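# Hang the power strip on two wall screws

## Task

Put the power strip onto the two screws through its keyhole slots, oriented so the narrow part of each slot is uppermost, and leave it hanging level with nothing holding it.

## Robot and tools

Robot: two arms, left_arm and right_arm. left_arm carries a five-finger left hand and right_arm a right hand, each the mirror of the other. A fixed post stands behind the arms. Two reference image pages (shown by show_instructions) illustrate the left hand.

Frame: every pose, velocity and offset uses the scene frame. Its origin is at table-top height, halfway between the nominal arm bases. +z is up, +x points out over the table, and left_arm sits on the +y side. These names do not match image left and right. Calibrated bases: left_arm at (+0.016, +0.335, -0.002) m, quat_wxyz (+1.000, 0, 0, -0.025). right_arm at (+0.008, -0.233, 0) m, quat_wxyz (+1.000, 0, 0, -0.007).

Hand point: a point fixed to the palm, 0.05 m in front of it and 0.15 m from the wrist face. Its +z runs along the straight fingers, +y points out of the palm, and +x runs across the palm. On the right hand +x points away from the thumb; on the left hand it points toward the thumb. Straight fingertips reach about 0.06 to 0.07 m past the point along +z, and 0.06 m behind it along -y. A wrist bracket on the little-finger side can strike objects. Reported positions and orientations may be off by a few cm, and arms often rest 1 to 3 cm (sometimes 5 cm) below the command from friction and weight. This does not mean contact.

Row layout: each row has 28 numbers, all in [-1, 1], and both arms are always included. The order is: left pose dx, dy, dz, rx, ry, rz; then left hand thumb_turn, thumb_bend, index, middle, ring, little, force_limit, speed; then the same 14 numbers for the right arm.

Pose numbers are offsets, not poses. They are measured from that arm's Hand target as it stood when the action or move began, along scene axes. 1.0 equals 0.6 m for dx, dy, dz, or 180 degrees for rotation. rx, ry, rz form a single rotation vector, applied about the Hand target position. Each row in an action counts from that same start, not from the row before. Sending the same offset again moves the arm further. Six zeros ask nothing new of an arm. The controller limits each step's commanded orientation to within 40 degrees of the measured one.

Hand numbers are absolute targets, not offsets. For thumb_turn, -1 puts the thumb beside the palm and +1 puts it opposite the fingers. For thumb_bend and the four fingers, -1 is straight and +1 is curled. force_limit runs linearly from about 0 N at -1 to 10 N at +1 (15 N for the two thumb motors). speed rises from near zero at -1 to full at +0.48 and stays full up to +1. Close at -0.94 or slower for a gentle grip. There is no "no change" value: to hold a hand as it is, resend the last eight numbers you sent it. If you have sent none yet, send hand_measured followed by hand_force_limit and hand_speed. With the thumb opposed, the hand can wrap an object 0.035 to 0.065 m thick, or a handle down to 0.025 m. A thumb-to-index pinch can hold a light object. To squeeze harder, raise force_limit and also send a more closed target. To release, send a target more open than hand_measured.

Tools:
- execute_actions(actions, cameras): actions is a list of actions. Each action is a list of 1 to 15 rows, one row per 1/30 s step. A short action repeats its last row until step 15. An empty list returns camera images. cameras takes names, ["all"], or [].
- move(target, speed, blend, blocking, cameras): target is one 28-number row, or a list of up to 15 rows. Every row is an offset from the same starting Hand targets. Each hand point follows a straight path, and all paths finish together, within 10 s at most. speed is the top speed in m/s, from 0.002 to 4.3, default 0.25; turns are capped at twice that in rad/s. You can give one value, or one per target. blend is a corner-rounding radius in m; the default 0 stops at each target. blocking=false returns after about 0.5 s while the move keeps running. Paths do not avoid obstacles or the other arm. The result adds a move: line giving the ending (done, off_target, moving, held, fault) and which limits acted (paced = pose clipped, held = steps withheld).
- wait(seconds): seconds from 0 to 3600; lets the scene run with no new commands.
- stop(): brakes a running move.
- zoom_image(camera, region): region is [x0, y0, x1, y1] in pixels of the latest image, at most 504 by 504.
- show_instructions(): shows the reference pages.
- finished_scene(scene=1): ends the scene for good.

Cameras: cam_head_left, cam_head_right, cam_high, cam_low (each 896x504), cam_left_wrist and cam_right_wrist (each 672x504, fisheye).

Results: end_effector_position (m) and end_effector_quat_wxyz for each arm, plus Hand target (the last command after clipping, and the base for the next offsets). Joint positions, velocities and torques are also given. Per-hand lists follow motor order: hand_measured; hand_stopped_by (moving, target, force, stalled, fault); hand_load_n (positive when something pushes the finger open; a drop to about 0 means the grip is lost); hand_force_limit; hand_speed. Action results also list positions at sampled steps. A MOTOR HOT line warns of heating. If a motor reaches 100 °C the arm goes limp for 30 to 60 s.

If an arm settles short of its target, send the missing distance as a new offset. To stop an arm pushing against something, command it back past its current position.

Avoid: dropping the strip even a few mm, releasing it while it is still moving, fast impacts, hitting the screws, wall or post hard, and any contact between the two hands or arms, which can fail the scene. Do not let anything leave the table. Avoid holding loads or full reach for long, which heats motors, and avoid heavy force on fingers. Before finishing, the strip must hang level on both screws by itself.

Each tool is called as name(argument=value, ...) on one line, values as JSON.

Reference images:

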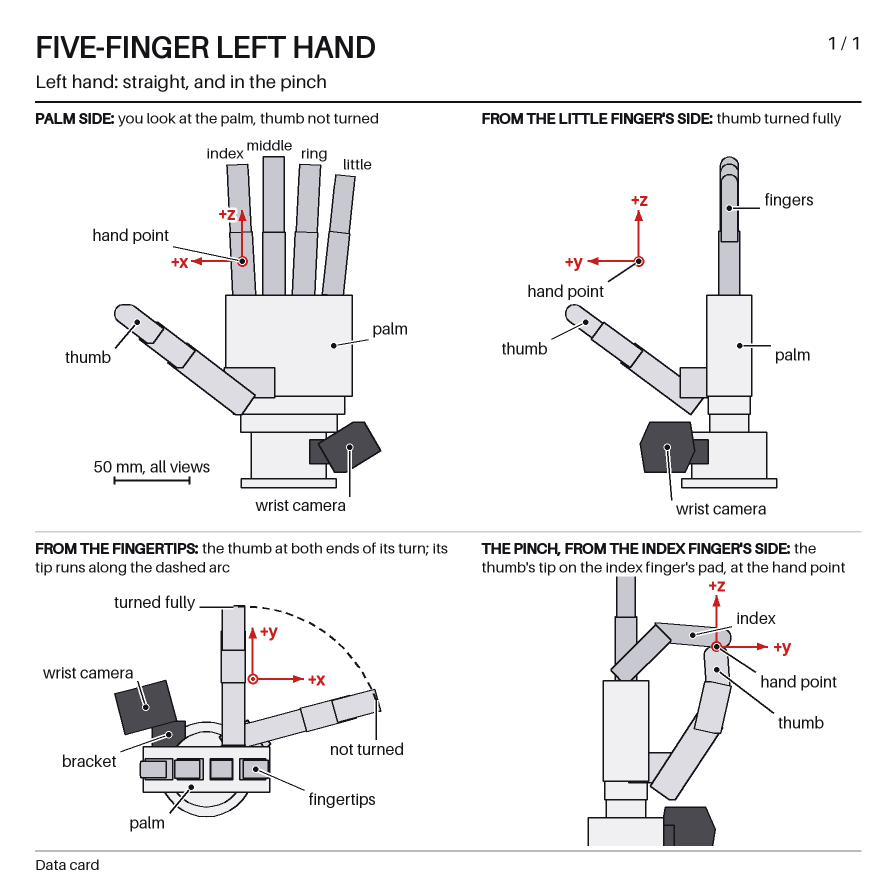

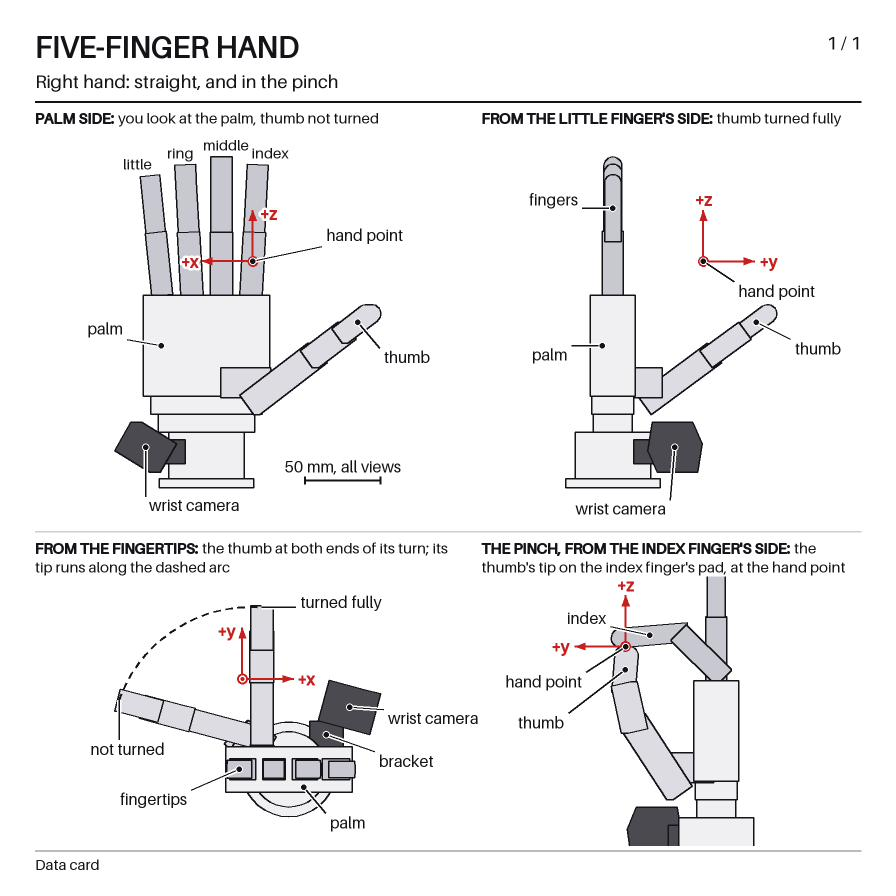

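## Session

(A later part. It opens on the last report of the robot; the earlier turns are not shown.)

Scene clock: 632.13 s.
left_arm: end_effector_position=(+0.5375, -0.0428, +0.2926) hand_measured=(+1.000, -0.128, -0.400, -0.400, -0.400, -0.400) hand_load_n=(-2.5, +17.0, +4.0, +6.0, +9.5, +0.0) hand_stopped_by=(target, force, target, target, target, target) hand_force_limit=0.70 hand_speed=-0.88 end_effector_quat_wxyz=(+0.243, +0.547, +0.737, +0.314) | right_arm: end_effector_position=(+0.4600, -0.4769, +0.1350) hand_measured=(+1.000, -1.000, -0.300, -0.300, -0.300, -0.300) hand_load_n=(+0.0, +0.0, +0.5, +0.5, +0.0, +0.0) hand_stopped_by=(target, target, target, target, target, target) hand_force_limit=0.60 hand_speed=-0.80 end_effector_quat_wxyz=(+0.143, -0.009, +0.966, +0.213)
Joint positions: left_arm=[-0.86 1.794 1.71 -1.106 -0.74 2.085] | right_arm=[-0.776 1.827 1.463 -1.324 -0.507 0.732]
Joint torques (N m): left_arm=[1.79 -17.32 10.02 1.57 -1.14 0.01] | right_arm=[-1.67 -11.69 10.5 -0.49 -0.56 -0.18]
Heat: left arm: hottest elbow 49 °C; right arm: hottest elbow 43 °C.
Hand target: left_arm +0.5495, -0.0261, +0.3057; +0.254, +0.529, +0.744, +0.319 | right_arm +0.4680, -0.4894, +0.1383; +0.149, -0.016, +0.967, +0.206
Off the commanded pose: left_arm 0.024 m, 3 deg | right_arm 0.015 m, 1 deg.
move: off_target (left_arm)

move(target=[0.004,0.005,-0.003,0,0,0,1,0.52,-0.4,-0.4,-0.4,-0.4,0.7,-0.88,0,0,0,0,0,0,1,-1,-0.3,-0.3,-0.3,-0.3,0.6,-0.8], speed=0.01, cameras=["cam_head_left","cam_right_wrist"])

zoom_image(camera="cam_head_left", region=[430, 205, 480, 255])

zoom_image(camera="cam_head_left", region=[505, 125, 555, 175])

zoom_image(camera="cam_right_wrist", region=[490, 350, 560, 420])

zoom_image(camera="cam_right_wrist", region=[602, 260, 672, 330])

Scene clock: 633.43 s.
left_arm: end_effector_position=(+0.5375, -0.0427, +0.2924) hand_measured=(+1.000, -0.128, -0.400, -0.400, -0.400, -0.400) hand_load_n=(-2.5, +17.5, +4.0, +6.0, +9.5, +0.5) hand_stopped_by=(target, force, target, target, target, target) hand_force_limit=0.70 hand_speed=-0.88 end_effector_quat_wxyz=(+0.245, +0.548, +0.735, +0.314) | right_arm: end_effector_position=(+0.4600, -0.4769, +0.1350) hand_measured=(+1.000, -1.000, -0.300, -0.300, -0.300, -0.300) hand_load_n=(+0.0, +0.0, +0.5, +0.0, +0.0, +0.0) hand_stopped_by=(target, target, target, target, target, target) hand_force_limit=0.60 hand_speed=-0.80 end_effector_quat_wxyz=(+0.143, -0.009, +0.966, +0.213)
Joint positions: left_arm=[-0.86 1.789 1.701 -1.095 -0.74 2.094] | right_arm=[-0.776 1.827 1.463 -1.324 -0.507 0.732]
Joint torques (N m): left_arm=[2.02 -16.91 10.09 1.58 -1.04 0.03] | right_arm=[-1.67 -11.69 10.48 -0.43 -0.56 -0.18]
Heat: left arm: hottest elbow 49 °C; right arm: hottest elbow 43 °C.
Hand target: left_arm +0.5518, -0.0231, +0.3039; +0.254, +0.530, +0.744, +0.319 | right_arm +0.4680, -0.4894, +0.1383; +0.149, -0.016, +0.967, +0.206
Off the commanded pose: left_arm 0.027 m, 3 deg | right_arm 0.015 m, 1 deg.
move: off_target (left_arm)

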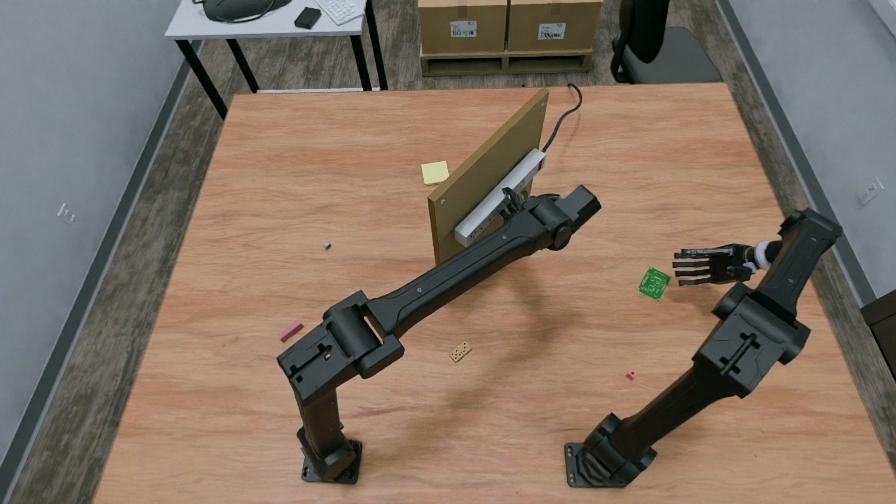

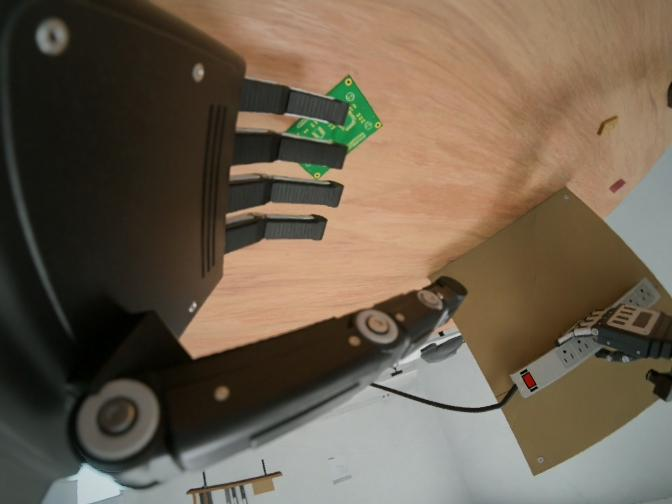

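Scaled by 10.080 from the camera's image (finer frame: 1280x720).

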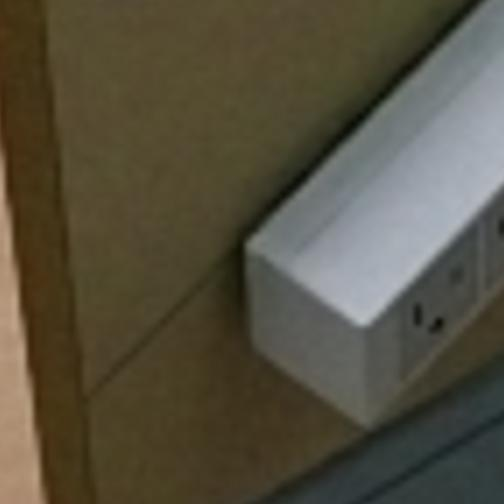

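Scaled by 10.080 from the camera's image (finer frame: 1280x720).

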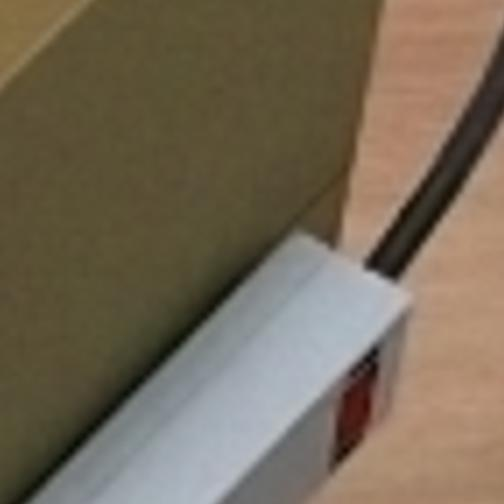

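Scaled by 7.200 from the camera's image (finer frame: 960x720).

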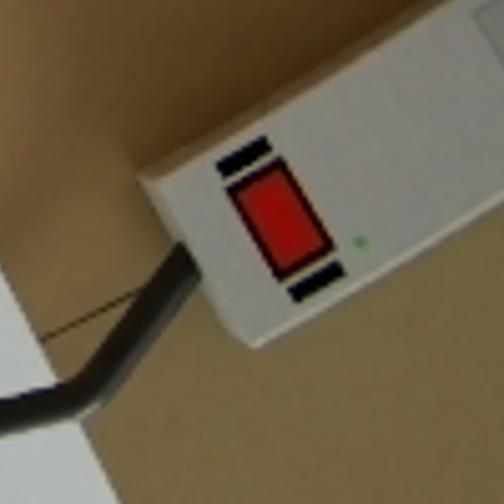

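Scaled by 7.200 from the camera's image (finer frame: 960x720).

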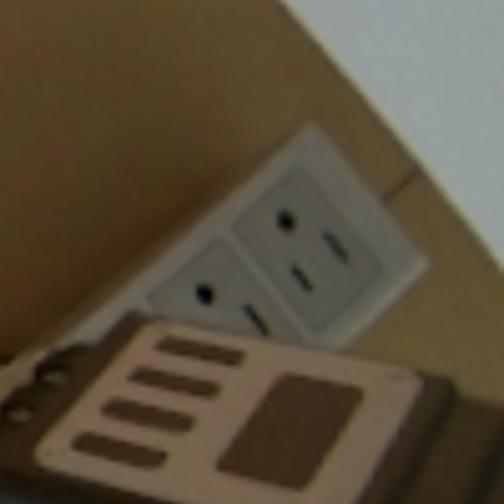

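move(target=[[0,0,0.012,0,0,0,1,0.52,-0.4,-0.4,-0.4,-0.4,0.7,-0.88,0,0,0,0,0,0,1,-1,-0.3,-0.3,-0.3,-0.3,0.6,-0.8],[0.0107,0.0128,0.012,0,0,0,1,0.52,-0.4,-0.4,-0.4,-0.4,0.7,-0.88,0,0,0,0,0,0,1,-1,-0.3,-0.3,-0.3,-0.3,0.6,-0.8]], speed=0.03, cameras=["cam_head_left","cam_right_wrist"])

zoom_image(camera="cam_head_left", region=[430, 205, 480, 255])

zoom_image(camera="cam_head_left", region=[505, 125, 555, 175])

Scene clock: 635.20 s.
left_arm: end_effector_position=(+0.5385, -0.0419, +0.2932) hand_measured=(+1.000, -0.128, -0.400, -0.400, -0.400, -0.400) hand_load_n=(-1.5, +17.0, +5.0, +6.5, +9.0, +0.0) hand_stopped_by=(target, force, target, target, target, target) hand_force_limit=0.70 hand_speed=-0.88 end_effector_quat_wxyz=(+0.244, +0.551, +0.736, +0.309) | right_arm: end_effector_position=(+0.4600, -0.4769, +0.1350) hand_measured=(+1.000, -1.000, -0.300, -0.300, -0.300, -0.300) hand_load_n=(+0.0, +0.0, +0.0, +0.0, +0.0, +0.0) hand_stopped_by=(target, target, target, target, target, target) hand_force_limit=0.60 hand_speed=-0.80 end_effector_quat_wxyz=(+0.143, -0.009, +0.966, +0.213)
Joint positions: left_arm=[-0.856 1.785 1.701 -1.094 -0.727 2.102] | right_arm=[-0.776 1.827 1.463 -1.324 -0.507 0.732]
Joint torques (N m): left_arm=[3.02 -17.38 10.41 1.62 -1.25 0.14] | right_arm=[-1.73 -11.75 10.52 -0.42 -0.56 -0.18]
Heat: left arm: hottest elbow 49 °C; right arm: hottest elbow 43 °C.
Hand target: left_arm +0.5582, -0.0154, +0.3111; +0.254, +0.529, +0.744, +0.319 | right_arm +0.4680, -0.4894, +0.1383; +0.149, -0.016, +0.967, +0.206
Off the commanded pose: left_arm 0.038 m, 3 deg | right_arm 0.015 m, 1 deg.
move: off_target (left_arm)

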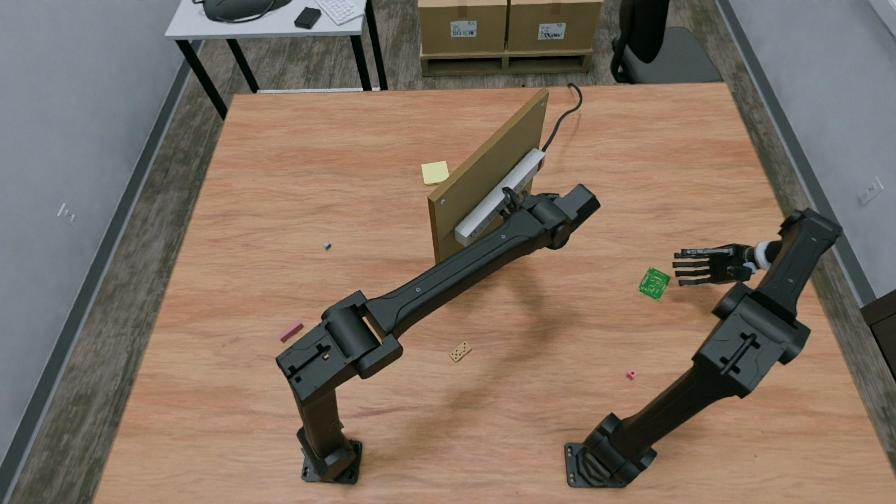

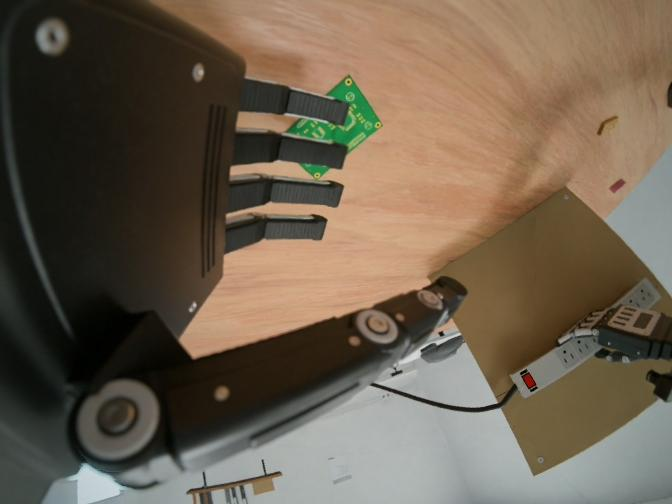

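Scaled by 10.080 from the camera's image (finer frame: 1280x720).

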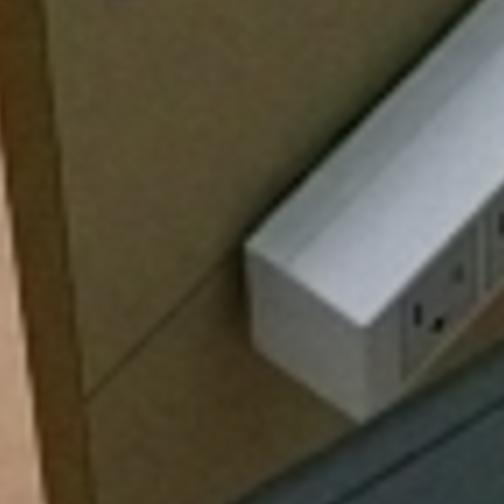

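Scaled by 10.080 from the camera's image (finer frame: 1280x720).

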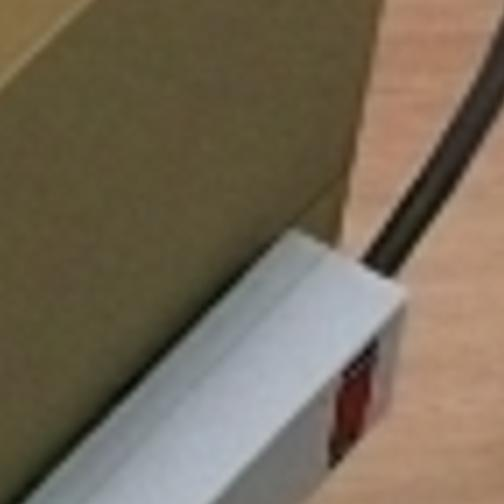

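move(target=[[-0.0193,-0.023,0,0,0,0,1,0.52,-0.4,-0.4,-0.4,-0.4,0.7,-0.88,0,0,0,0,0,0,1,-1,-0.3,-0.3,-0.3,-0.3,0.6,-0.8],[-0.0193,-0.023,-0.007,-0.0029,-0.0034,0,1,0.52,-0.4,-0.4,-0.4,-0.4,0.7,-0.88,0,0,0,0,0,0,1,-1,-0.3,-0.3,-0.3,-0.3,0.6,-0.8]], speed=0.03, cameras=["cam_head_left","cam_right_wrist"])

zoom_image(camera="cam_head_left", region=[430, 205, 480, 255])

zoom_image(camera="cam_head_left", region=[505, 125, 555, 175])

zoom_image(camera="cam_right_wrist", region=[490, 350, 560, 420])

zoom_image(camera="cam_right_wrist", region=[602, 260, 672, 330])

Scene clock: 638.97 s.
left_arm: end_effector_position=(+0.5385, -0.0415, +0.2936) hand_measured=(+1.000, -0.128, -0.400, -0.400, -0.400, -0.400) hand_load_n=(-2.0, +17.5, +5.0, +6.5, +10.0, +0.0) hand_stopped_by=(target, force, target, target, target, target) hand_force_limit=0.70 hand_speed=-0.88 end_effector_quat_wxyz=(+0.246, +0.548, +0.737, +0.309) | right_arm: end_effector_position=(+0.4600, -0.4769, +0.1350) hand_measured=(+1.000, -1.000, -0.300, -0.300, -0.300, -0.300) hand_load_n=(+0.0, -0.5, +0.0, +0.0, +0.0, +0.0) hand_stopped_by=(target, target, target, target, target, target) hand_force_limit=0.60 hand_speed=-0.80 end_effector_quat_wxyz=(+0.143, -0.009, +0.966, +0.213)
Joint positions: left_arm=[-0.856 1.785 1.701 -1.093 -0.73 2.095] | right_arm=[-0.776 1.827 1.463 -1.324 -0.507 0.732]
Joint torques (N m): left_arm=[0.91 -16.5 10.51 1.5 -1.65 -0.17] | right_arm=[-1.67 -11.52 10.52 -0.42 -0.58 -0.18]
Heat: left arm: hottest elbow 50 °C; right arm: hottest elbow 43 °C.
Hand target: left_arm +0.5467, -0.0292, +0.3069; +0.261, +0.527, +0.744, +0.319 | right_arm +0.4680, -0.4894, +0.1383; +0.149, -0.016, +0.967, +0.206
Off the commanded pose: left_arm 0.020 m, 3 deg | right_arm 0.015 m, 1 deg.
move: off_target (left_arm)

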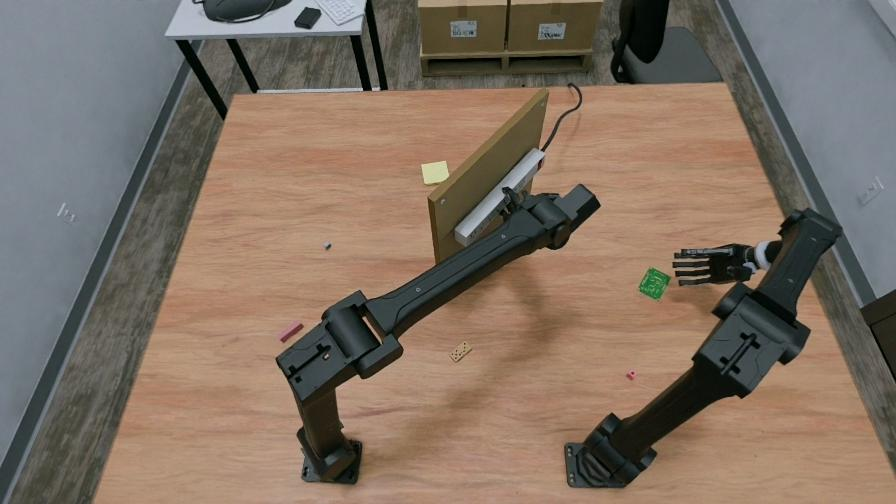

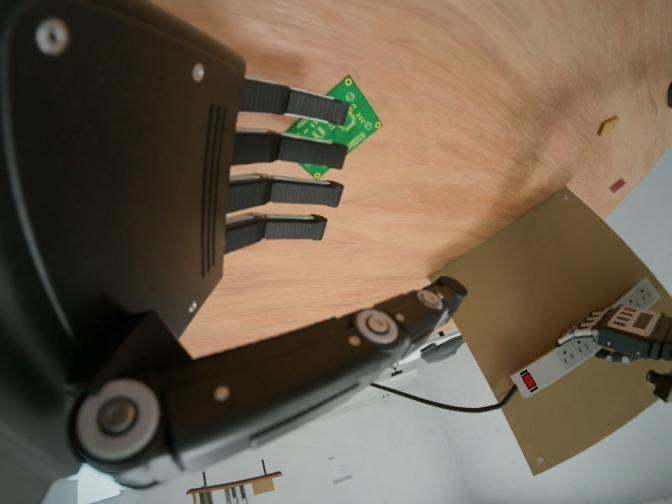

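Scaled by 10.080 from the camera's image (finer frame: 1280x720).

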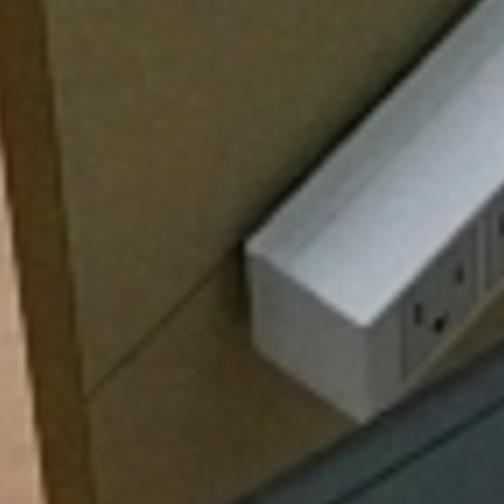

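Scaled by 10.080 from the camera's image (finer frame: 1280x720).

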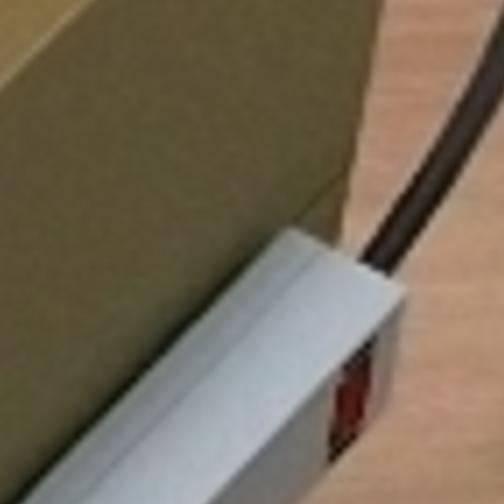

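Scaled by 7.200 from the camera's image (finer frame: 960x720).

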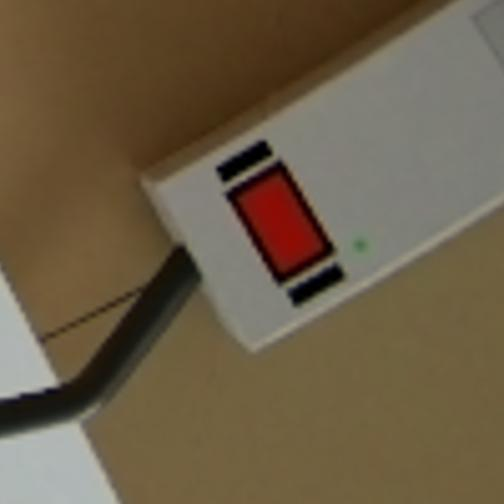

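Scaled by 7.200 from the camera's image (finer frame: 960x720).

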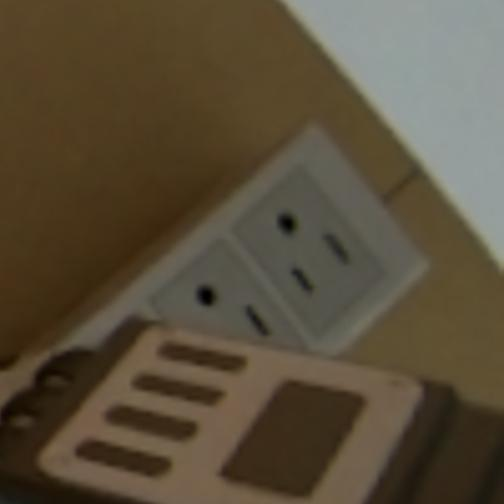

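move(target=[[-0.0075,-0.009,0,0,0,0,1,0.52,-0.4,-0.4,-0.4,-0.4,0.7,-0.88,0,0,0,0,0,0,1,-1,-0.3,-0.3,-0.3,-0.3,0.6,-0.8],[-0.0075,-0.009,-0.005,-0.0072,-0.0085,0,1,0.52,-0.4,-0.4,-0.4,-0.4,0.7,-0.88,0,0,0,0,0,0,1,-1,-0.3,-0.3,-0.3,-0.3,0.6,-0.8]], speed=0.03, cameras=["cam_head_left","cam_right_wrist"])

zoom_image(camera="cam_head_left", region=[430, 205, 480, 255])

zoom_image(camera="cam_head_left", region=[505, 125, 555, 175])

zoom_image(camera="cam_right_wrist", region=[490, 350, 560, 420])

zoom_image(camera="cam_right_wrist", region=[602, 260, 672, 330])

Scene clock: 641.57 s.
left_arm: end_effector_position=(+0.5372, -0.0417, +0.2932) hand_measured=(+1.000, -0.128, -0.398, -0.400, -0.400, -0.400) hand_load_n=(-3.5, +18.5, +4.0, +6.0, +12.5, +0.0) hand_stopped_by=(target, force, target, target, target, target) hand_force_limit=0.70 hand_speed=-0.88 end_effector_quat_wxyz=(+0.258, +0.539, +0.737, +0.315) | right_arm: end_effector_position=(+0.4600, -0.4769, +0.1350) hand_measured=(+1.000, -1.000, -0.300, -0.300, -0.300, -0.300) hand_load_n=(+0.0, +0.0, +0.0, +0.0, +0.0, +0.0) hand_stopped_by=(target, target, target, target, target, target) hand_force_limit=0.60 hand_speed=-0.80 end_effector_quat_wxyz=(+0.143, -0.009, +0.966, +0.213)
Joint positions: left_arm=[-0.861 1.779 1.68 -1.058 -0.752 2.087] | right_arm=[-0.776 1.827 1.463 -1.324 -0.507 0.732]
Joint torques (N m): left_arm=[0.21 -16.62 10.15 1.94 -1.3 -0.21] | right_arm=[-1.67 -11.58 10.45 -0.43 -0.57 -0.19]
Heat: left arm: hottest elbow 50 °C; right arm: hottest elbow 43 °C.
Hand target: left_arm +0.5421, -0.0347, +0.3039; +0.276, +0.519, +0.744, +0.317 | right_arm +0.4680, -0.4894, +0.1383; +0.149, -0.016, +0.967, +0.206
Off the commanded pose: left_arm 0.014 m, 3 deg | right_arm 0.015 m, 1 deg.
move: off_target (left_arm)

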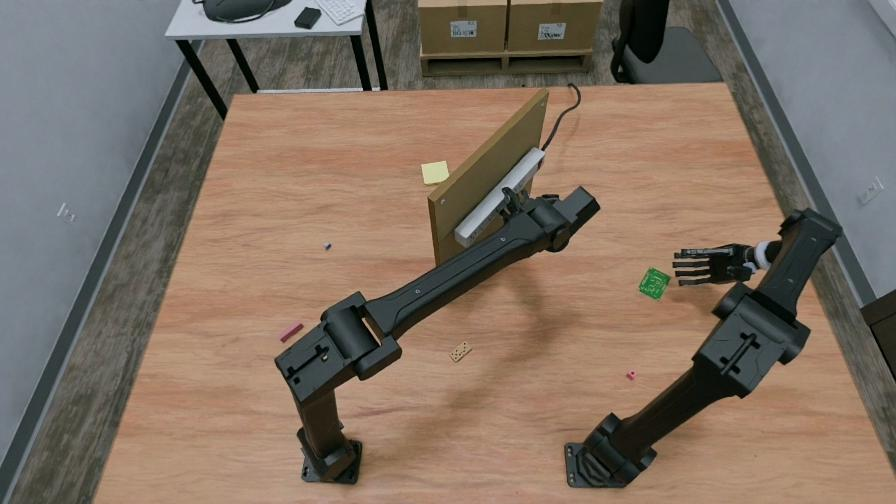

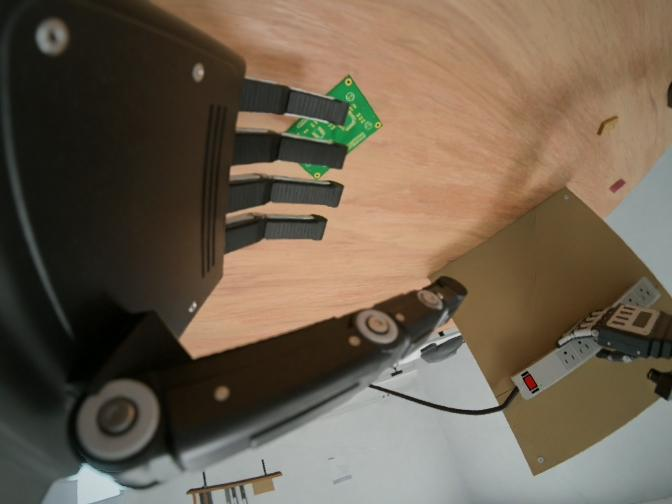

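Scaled by 10.080 from the camera's image (finer frame: 1280x720).

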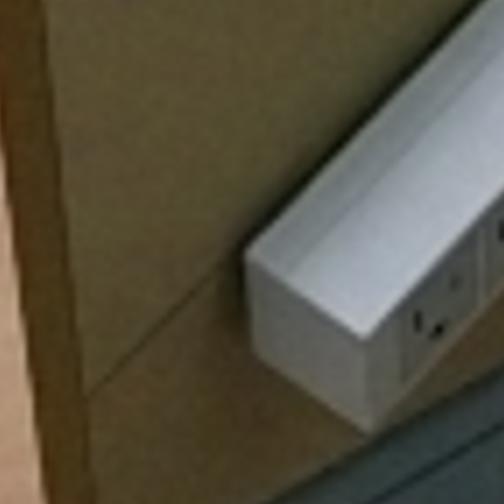

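Scaled by 10.080 from the camera's image (finer frame: 1280x720).

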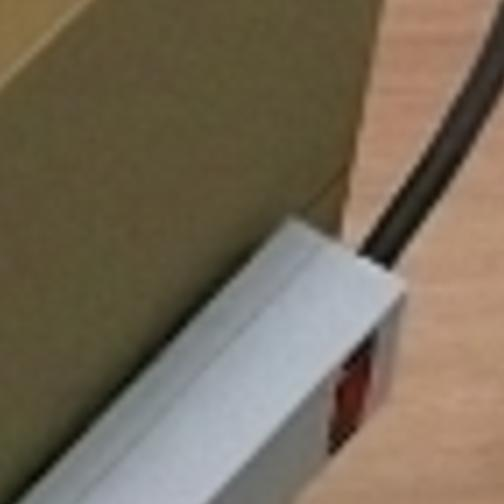

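Scaled by 7.200 from the camera's image (finer frame: 960x720).

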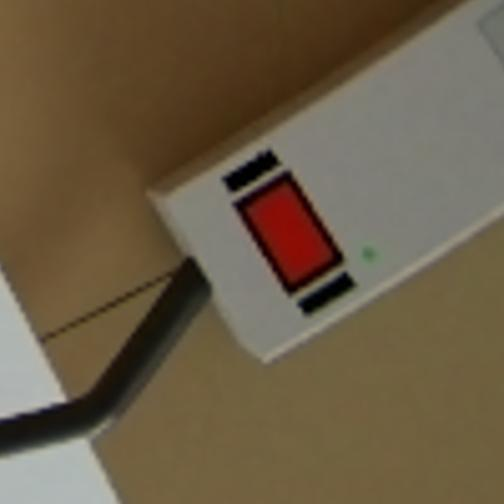

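Scaled by 7.200 from the camera's image (finer frame: 960x720).

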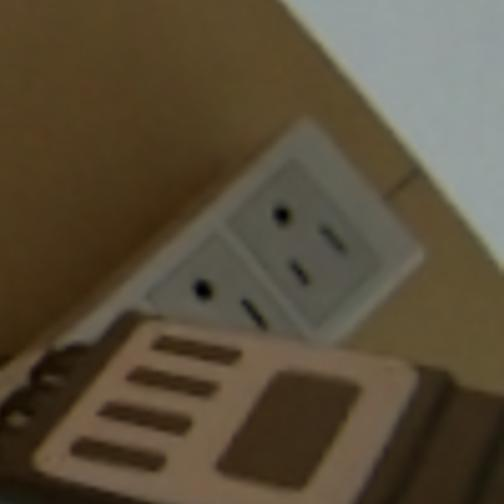

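move(target=[[0.0129,0.0153,0,0,0,0,1,0.52,-0.4,-0.4,-0.4,-0.4,0.7,-0.88,0,0,0,0,0,0,1,-1,-0.3,-0.3,-0.3,-0.3,0.6,-0.8],[0.0129,0.0153,-0.006,0,0,0,1,0.52,-0.4,-0.4,-0.4,-0.4,0.7,-0.88,0,0,0,0,0,0,1,-1,-0.3,-0.3,-0.3,-0.3,0.6,-0.8]], speed=0.02)

move(target=[0,0,-0.004,0,0,0,1,0.52,-0.4,-0.4,-0.4,-0.4,0.7,-0.88,0,0,0,0,0,0,1,-1,-0.3,-0.3,-0.3,-0.3,0.6,-0.8], speed=0.01)

move(target=[0,0,-0.004,0,0,0,1,0.52,-0.4,-0.4,-0.4,-0.4,0.7,-0.88,0,0,0,0,0,0,1,-1,-0.3,-0.3,-0.3,-0.3,0.6,-0.8], speed=0.01, cameras=["cam_head_left","cam_right_wrist"])

zoom_image(camera="cam_head_left", region=[430, 205, 480, 255])

zoom_image(camera="cam_head_left", region=[505, 125, 555, 175])

zoom_image(camera="cam_right_wrist", region=[490, 350, 560, 420])

zoom_image(camera="cam_right_wrist", region=[602, 260, 672, 330])

Scene clock: 645.20 s.
left_arm: end_effector_position=(+0.5369, -0.0416, +0.2937) hand_measured=(+1.000, -0.128, -0.398, -0.400, -0.400, -0.400) hand_load_n=(-4.0, +19.0, +3.0, +6.5, +12.5, +0.0) hand_stopped_by=(target, force, target, target, target, target) hand_force_limit=0.70 hand_speed=-0.88 end_effector_quat_wxyz=(+0.265, +0.542, +0.733, +0.314) | right_arm: end_effector_position=(+0.4600, -0.4769, +0.1350) hand_measured=(+1.000, -1.000, -0.300, -0.300, -0.300, -0.300) hand_load_n=(-0.5, +0.0, +0.0, +0.0, +0.0, +0.0) hand_stopped_by=(target, target, target, target, target, target) hand_force_limit=0.60 hand_speed=-0.80 end_effector_quat_wxyz=(+0.143, -0.009, +0.966, +0.213)
Joint positions: left_arm=[-0.861 1.766 1.659 -1.028 -0.75 2.105] | right_arm=[-0.776 1.827 1.463 -1.324 -0.507 0.732]
Joint torques (N m): left_arm=[1.55 -16.32 9.92 2.02 -1.03 -0.12] | right_arm=[-1.85 -11.63 10.48 -0.4 -0.56 -0.18]
Heat: left arm: hottest elbow 49 °C; right arm: hottest elbow 43 °C.
Hand target: left_arm +0.5498, -0.0255, +0.3003; +0.276, +0.519, +0.744, +0.317 | right_arm +0.4680, -0.4894, +0.1383; +0.149, -0.016, +0.967, +0.206
Off the commanded pose: left_arm 0.022 m, 3 deg | right_arm 0.015 m, 1 deg.
move: off_target (left_arm)

Scene clock: 645.70 s.
left_arm: end_effector_position=(+0.5369, -0.0416, +0.2936) hand_measured=(+1.000, -0.128, -0.398, -0.400, -0.400, -0.400) hand_load_n=(-4.5, +19.5, +2.5, +6.5, +13.0, +0.0) hand_stopped_by=(target, force, target, target, target, target) hand_force_limit=0.70 hand_speed=-0.88 end_effector_quat_wxyz=(+0.266, +0.542, +0.733, +0.314) | right_arm: end_effector_position=(+0.4600, -0.4769, +0.1350) hand_measured=(+1.000, -1.000, -0.300, -0.300, -0.300, -0.300) hand_load_n=(+0.0, +0.0, +0.0, +0.0, +0.5, +0.0) hand_stopped_by=(target, target, target, target, target, target) hand_force_limit=0.60 hand_speed=-0.80 end_effector_quat_wxyz=(+0.143, -0.009, +0.966, +0.213)
Joint positions: left_arm=[-0.861 1.764 1.655 -1.022 -0.75 2.108] | right_arm=[-0.776 1.827 1.463 -1.324 -0.507 0.732]
Joint torques (N m): left_arm=[1.85 -16.09 9.81 2.02 -1.02 -0.15] | right_arm=[-1.61 -11.46 10.48 -0.38 -0.56 -0.18]
Heat: left arm: hottest elbow 49 °C; right arm: hottest elbow 43 °C.
Hand target: left_arm +0.5499, -0.0255, +0.2980; +0.277, +0.519, +0.744, +0.317 | right_arm +0.4680, -0.4894, +0.1383; +0.149, -0.016, +0.967, +0.206
Off the commanded pose: left_arm 0.021 m, 3 deg | right_arm 0.015 m, 1 deg.
move: off_target (left_arm)

Scene clock: 646.20 s.
left_arm: end_effector_position=(+0.5368, -0.0415, +0.2933) hand_measured=(+1.000, -0.128, -0.398, -0.400, -0.400, -0.400) hand_load_n=(-4.5, +20.0, +2.5, +7.0, +13.5, +0.5) hand_stopped_by=(target, force, target, target, target, target) hand_force_limit=0.70 hand_speed=-0.88 end_effector_quat_wxyz=(+0.267, +0.542, +0.732, +0.313) | right_arm: end_effector_position=(+0.4600, -0.4769, +0.1350) hand_measured=(+1.000, -1.000, -0.300, -0.300, -0.300, -0.300) hand_load_n=(+0.0, +0.0, +0.0, +0.0, +0.0, +0.0) hand_stopped_by=(target, target, target, target, target, target) hand_force_limit=0.60 hand_speed=-0.80 end_effector_quat_wxyz=(+0.143, -0.009, +0.966, +0.213)
Joint positions: left_arm=[-0.861 1.763 1.651 -1.016 -0.75 2.111] | right_arm=[-0.776 1.827 1.463 -1.324 -0.507 0.732]
Joint torques (N m): left_arm=[1.73 -15.74 9.65 1.92 -1.03 -0.21] | right_arm=[-1.61 -11.58 10.5 -0.47 -0.57 -0.18]
Heat: left arm: hottest elbow 49 °C; right arm: hottest elbow 43 °C.
Hand target: left_arm +0.5498, -0.0255, +0.2955; +0.276, +0.519, +0.744, +0.317 | right_arm +0.4680, -0.4894, +0.1383; +0.149, -0.016, +0.967, +0.206
Off the commanded pose: left_arm 0.021 m, 3 deg | right_arm 0.015 m, 1 deg.
move: off_target (left_arm)

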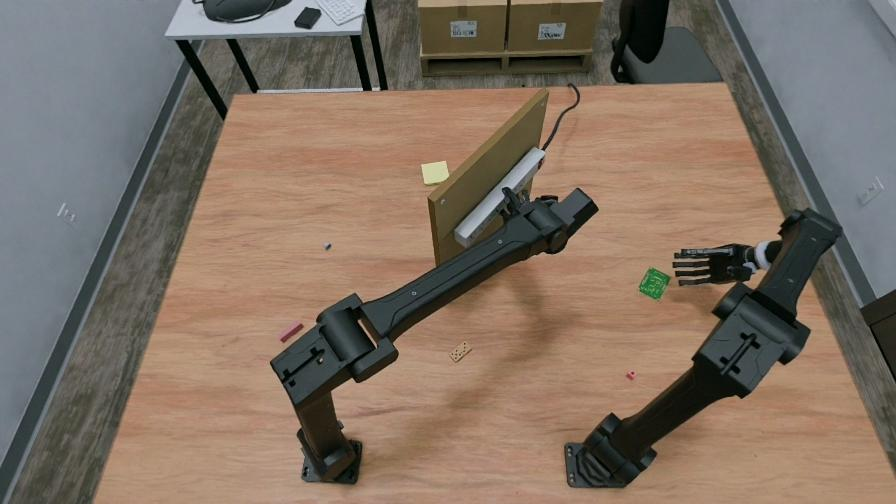

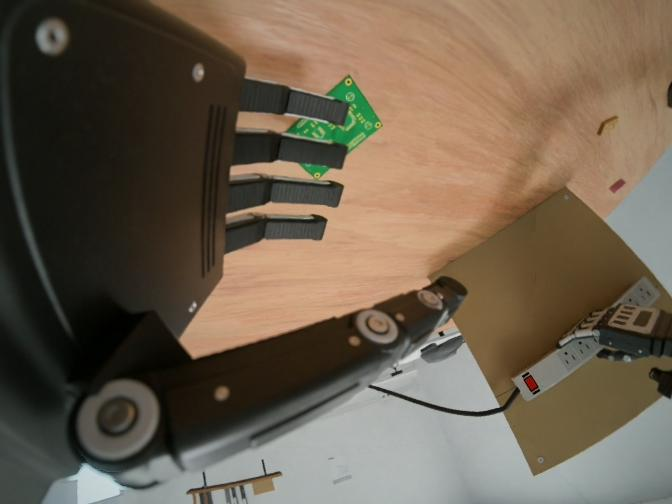

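Scaled by 10.080 from the camera's image (finer frame: 1280x720).

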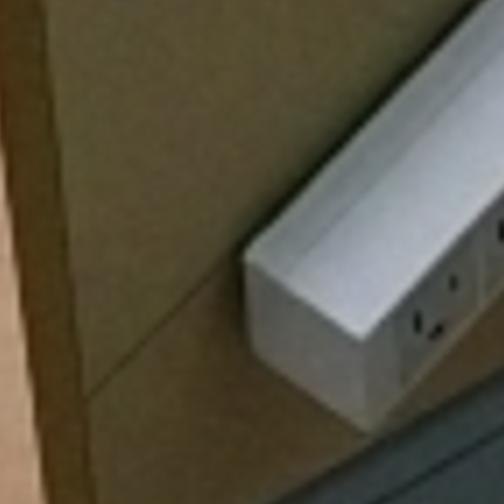

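Scaled by 10.080 from the camera's image (finer frame: 1280x720).

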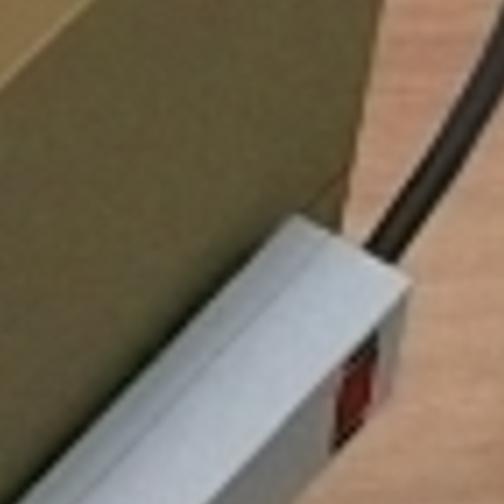

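Scaled by 7.200 from the camera's image (finer frame: 960x720).

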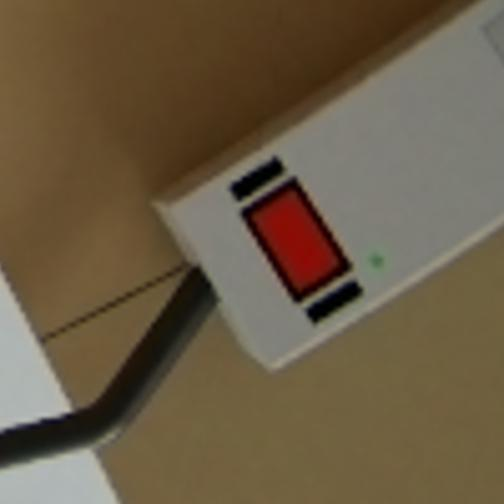

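Scaled by 7.200 from the camera's image (finer frame: 960x720).

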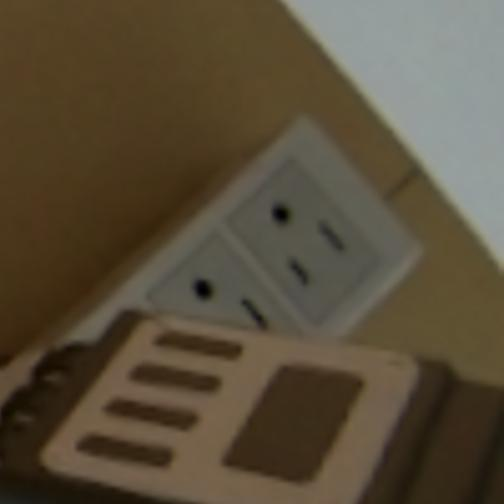

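move(target=[0,0,0.014,0.009,0.0106,0,1,0.52,-0.4,-0.4,-0.4,-0.4,0.7,-0.88,0,0,0,0,0,0,1,-1,-0.3,-0.3,-0.3,-0.3,0.6,-0.8], speed=0.02, cameras=["cam_head_left","cam_right_wrist"])

zoom_image(camera="cam_head_left", region=[430, 205, 480, 255])

zoom_image(camera="cam_head_left", region=[505, 125, 555, 175])

zoom_image(camera="cam_right_wrist", region=[490, 350, 560, 420])

zoom_image(camera="cam_right_wrist", region=[602, 260, 672, 330])

Scene clock: 648.60 s.
left_arm: end_effector_position=(+0.5343, -0.0401, +0.2877) hand_measured=(+1.000, -0.128, -0.398, -0.400, -0.400, -0.400) hand_load_n=(-2.5, +18.0, +3.5, +7.0, +11.0, +0.0) hand_stopped_by=(target, force, target, target, target, target) hand_force_limit=0.70 hand_speed=-0.88 end_effector_quat_wxyz=(+0.252, +0.553, +0.730, +0.313) | right_arm: end_effector_position=(+0.4600, -0.4769, +0.1350) hand_measured=(+1.000, -1.000, -0.300, -0.300, -0.300, -0.300) hand_load_n=(+0.0, +0.0, +0.0, +0.5, +0.0, +0.0) hand_stopped_by=(target, target, target, target, target, target) hand_force_limit=0.60 hand_speed=-0.80 end_effector_quat_wxyz=(+0.143, -0.009, +0.966, +0.213)
Joint positions: left_arm=[-0.861 1.766 1.651 -1.045 -0.739 2.116] | right_arm=[-0.776 1.827 1.463 -1.324 -0.507 0.732]
Joint torques (N m): left_arm=[1.96 -15.21 13.86 0.05 -1.17 -0.27] | right_arm=[-1.61 -11.4 10.45 -0.43 -0.56 -0.18]
Heat: left arm: hottest elbow 49 °C; right arm: hottest elbow 43 °C.
Hand target: left_arm +0.5499, -0.0255, +0.3038; +0.256, +0.528, +0.744, +0.319 | right_arm +0.4680, -0.4894, +0.1383; +0.149, -0.016, +0.967, +0.206
Off the commanded pose: left_arm 0.027 m, 3 deg | right_arm 0.015 m, 1 deg.
move: off_target (left_arm)

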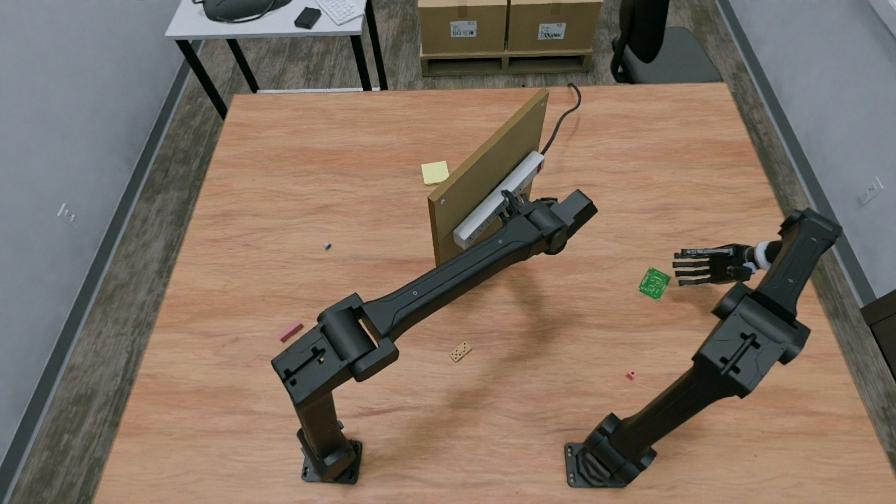

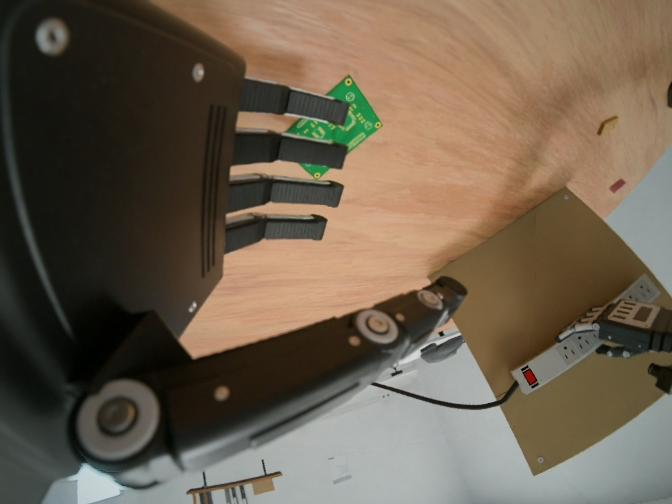

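Scaled by 10.080 from the camera's image (finer frame: 1280x720).

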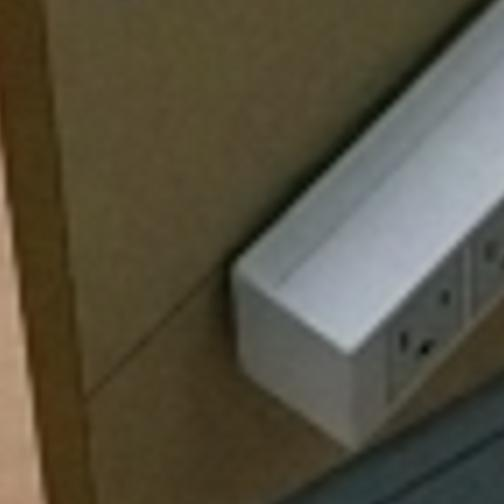

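Scaled by 10.080 from the camera's image (finer frame: 1280x720).

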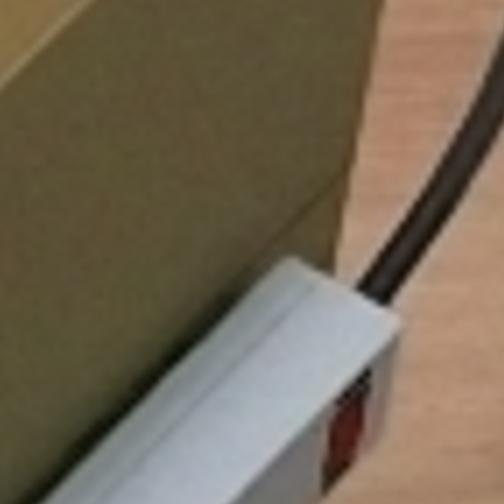

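Scaled by 7.200 from the camera's image (finer frame: 960x720).

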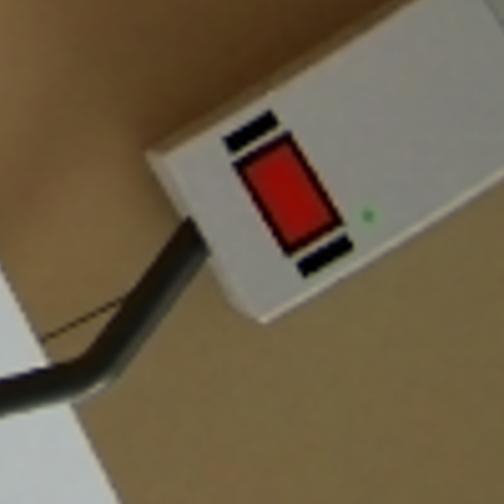

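Scaled by 7.200 from the camera's image (finer frame: 960x720).

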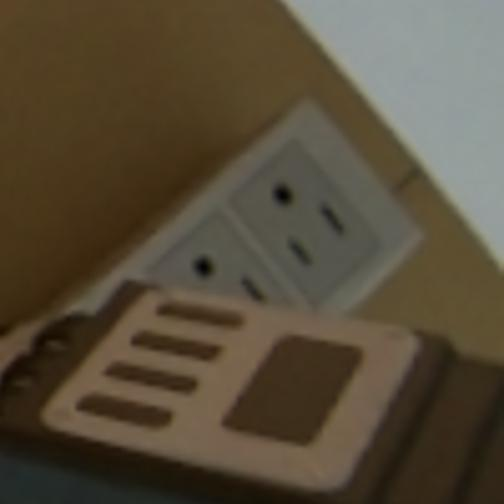

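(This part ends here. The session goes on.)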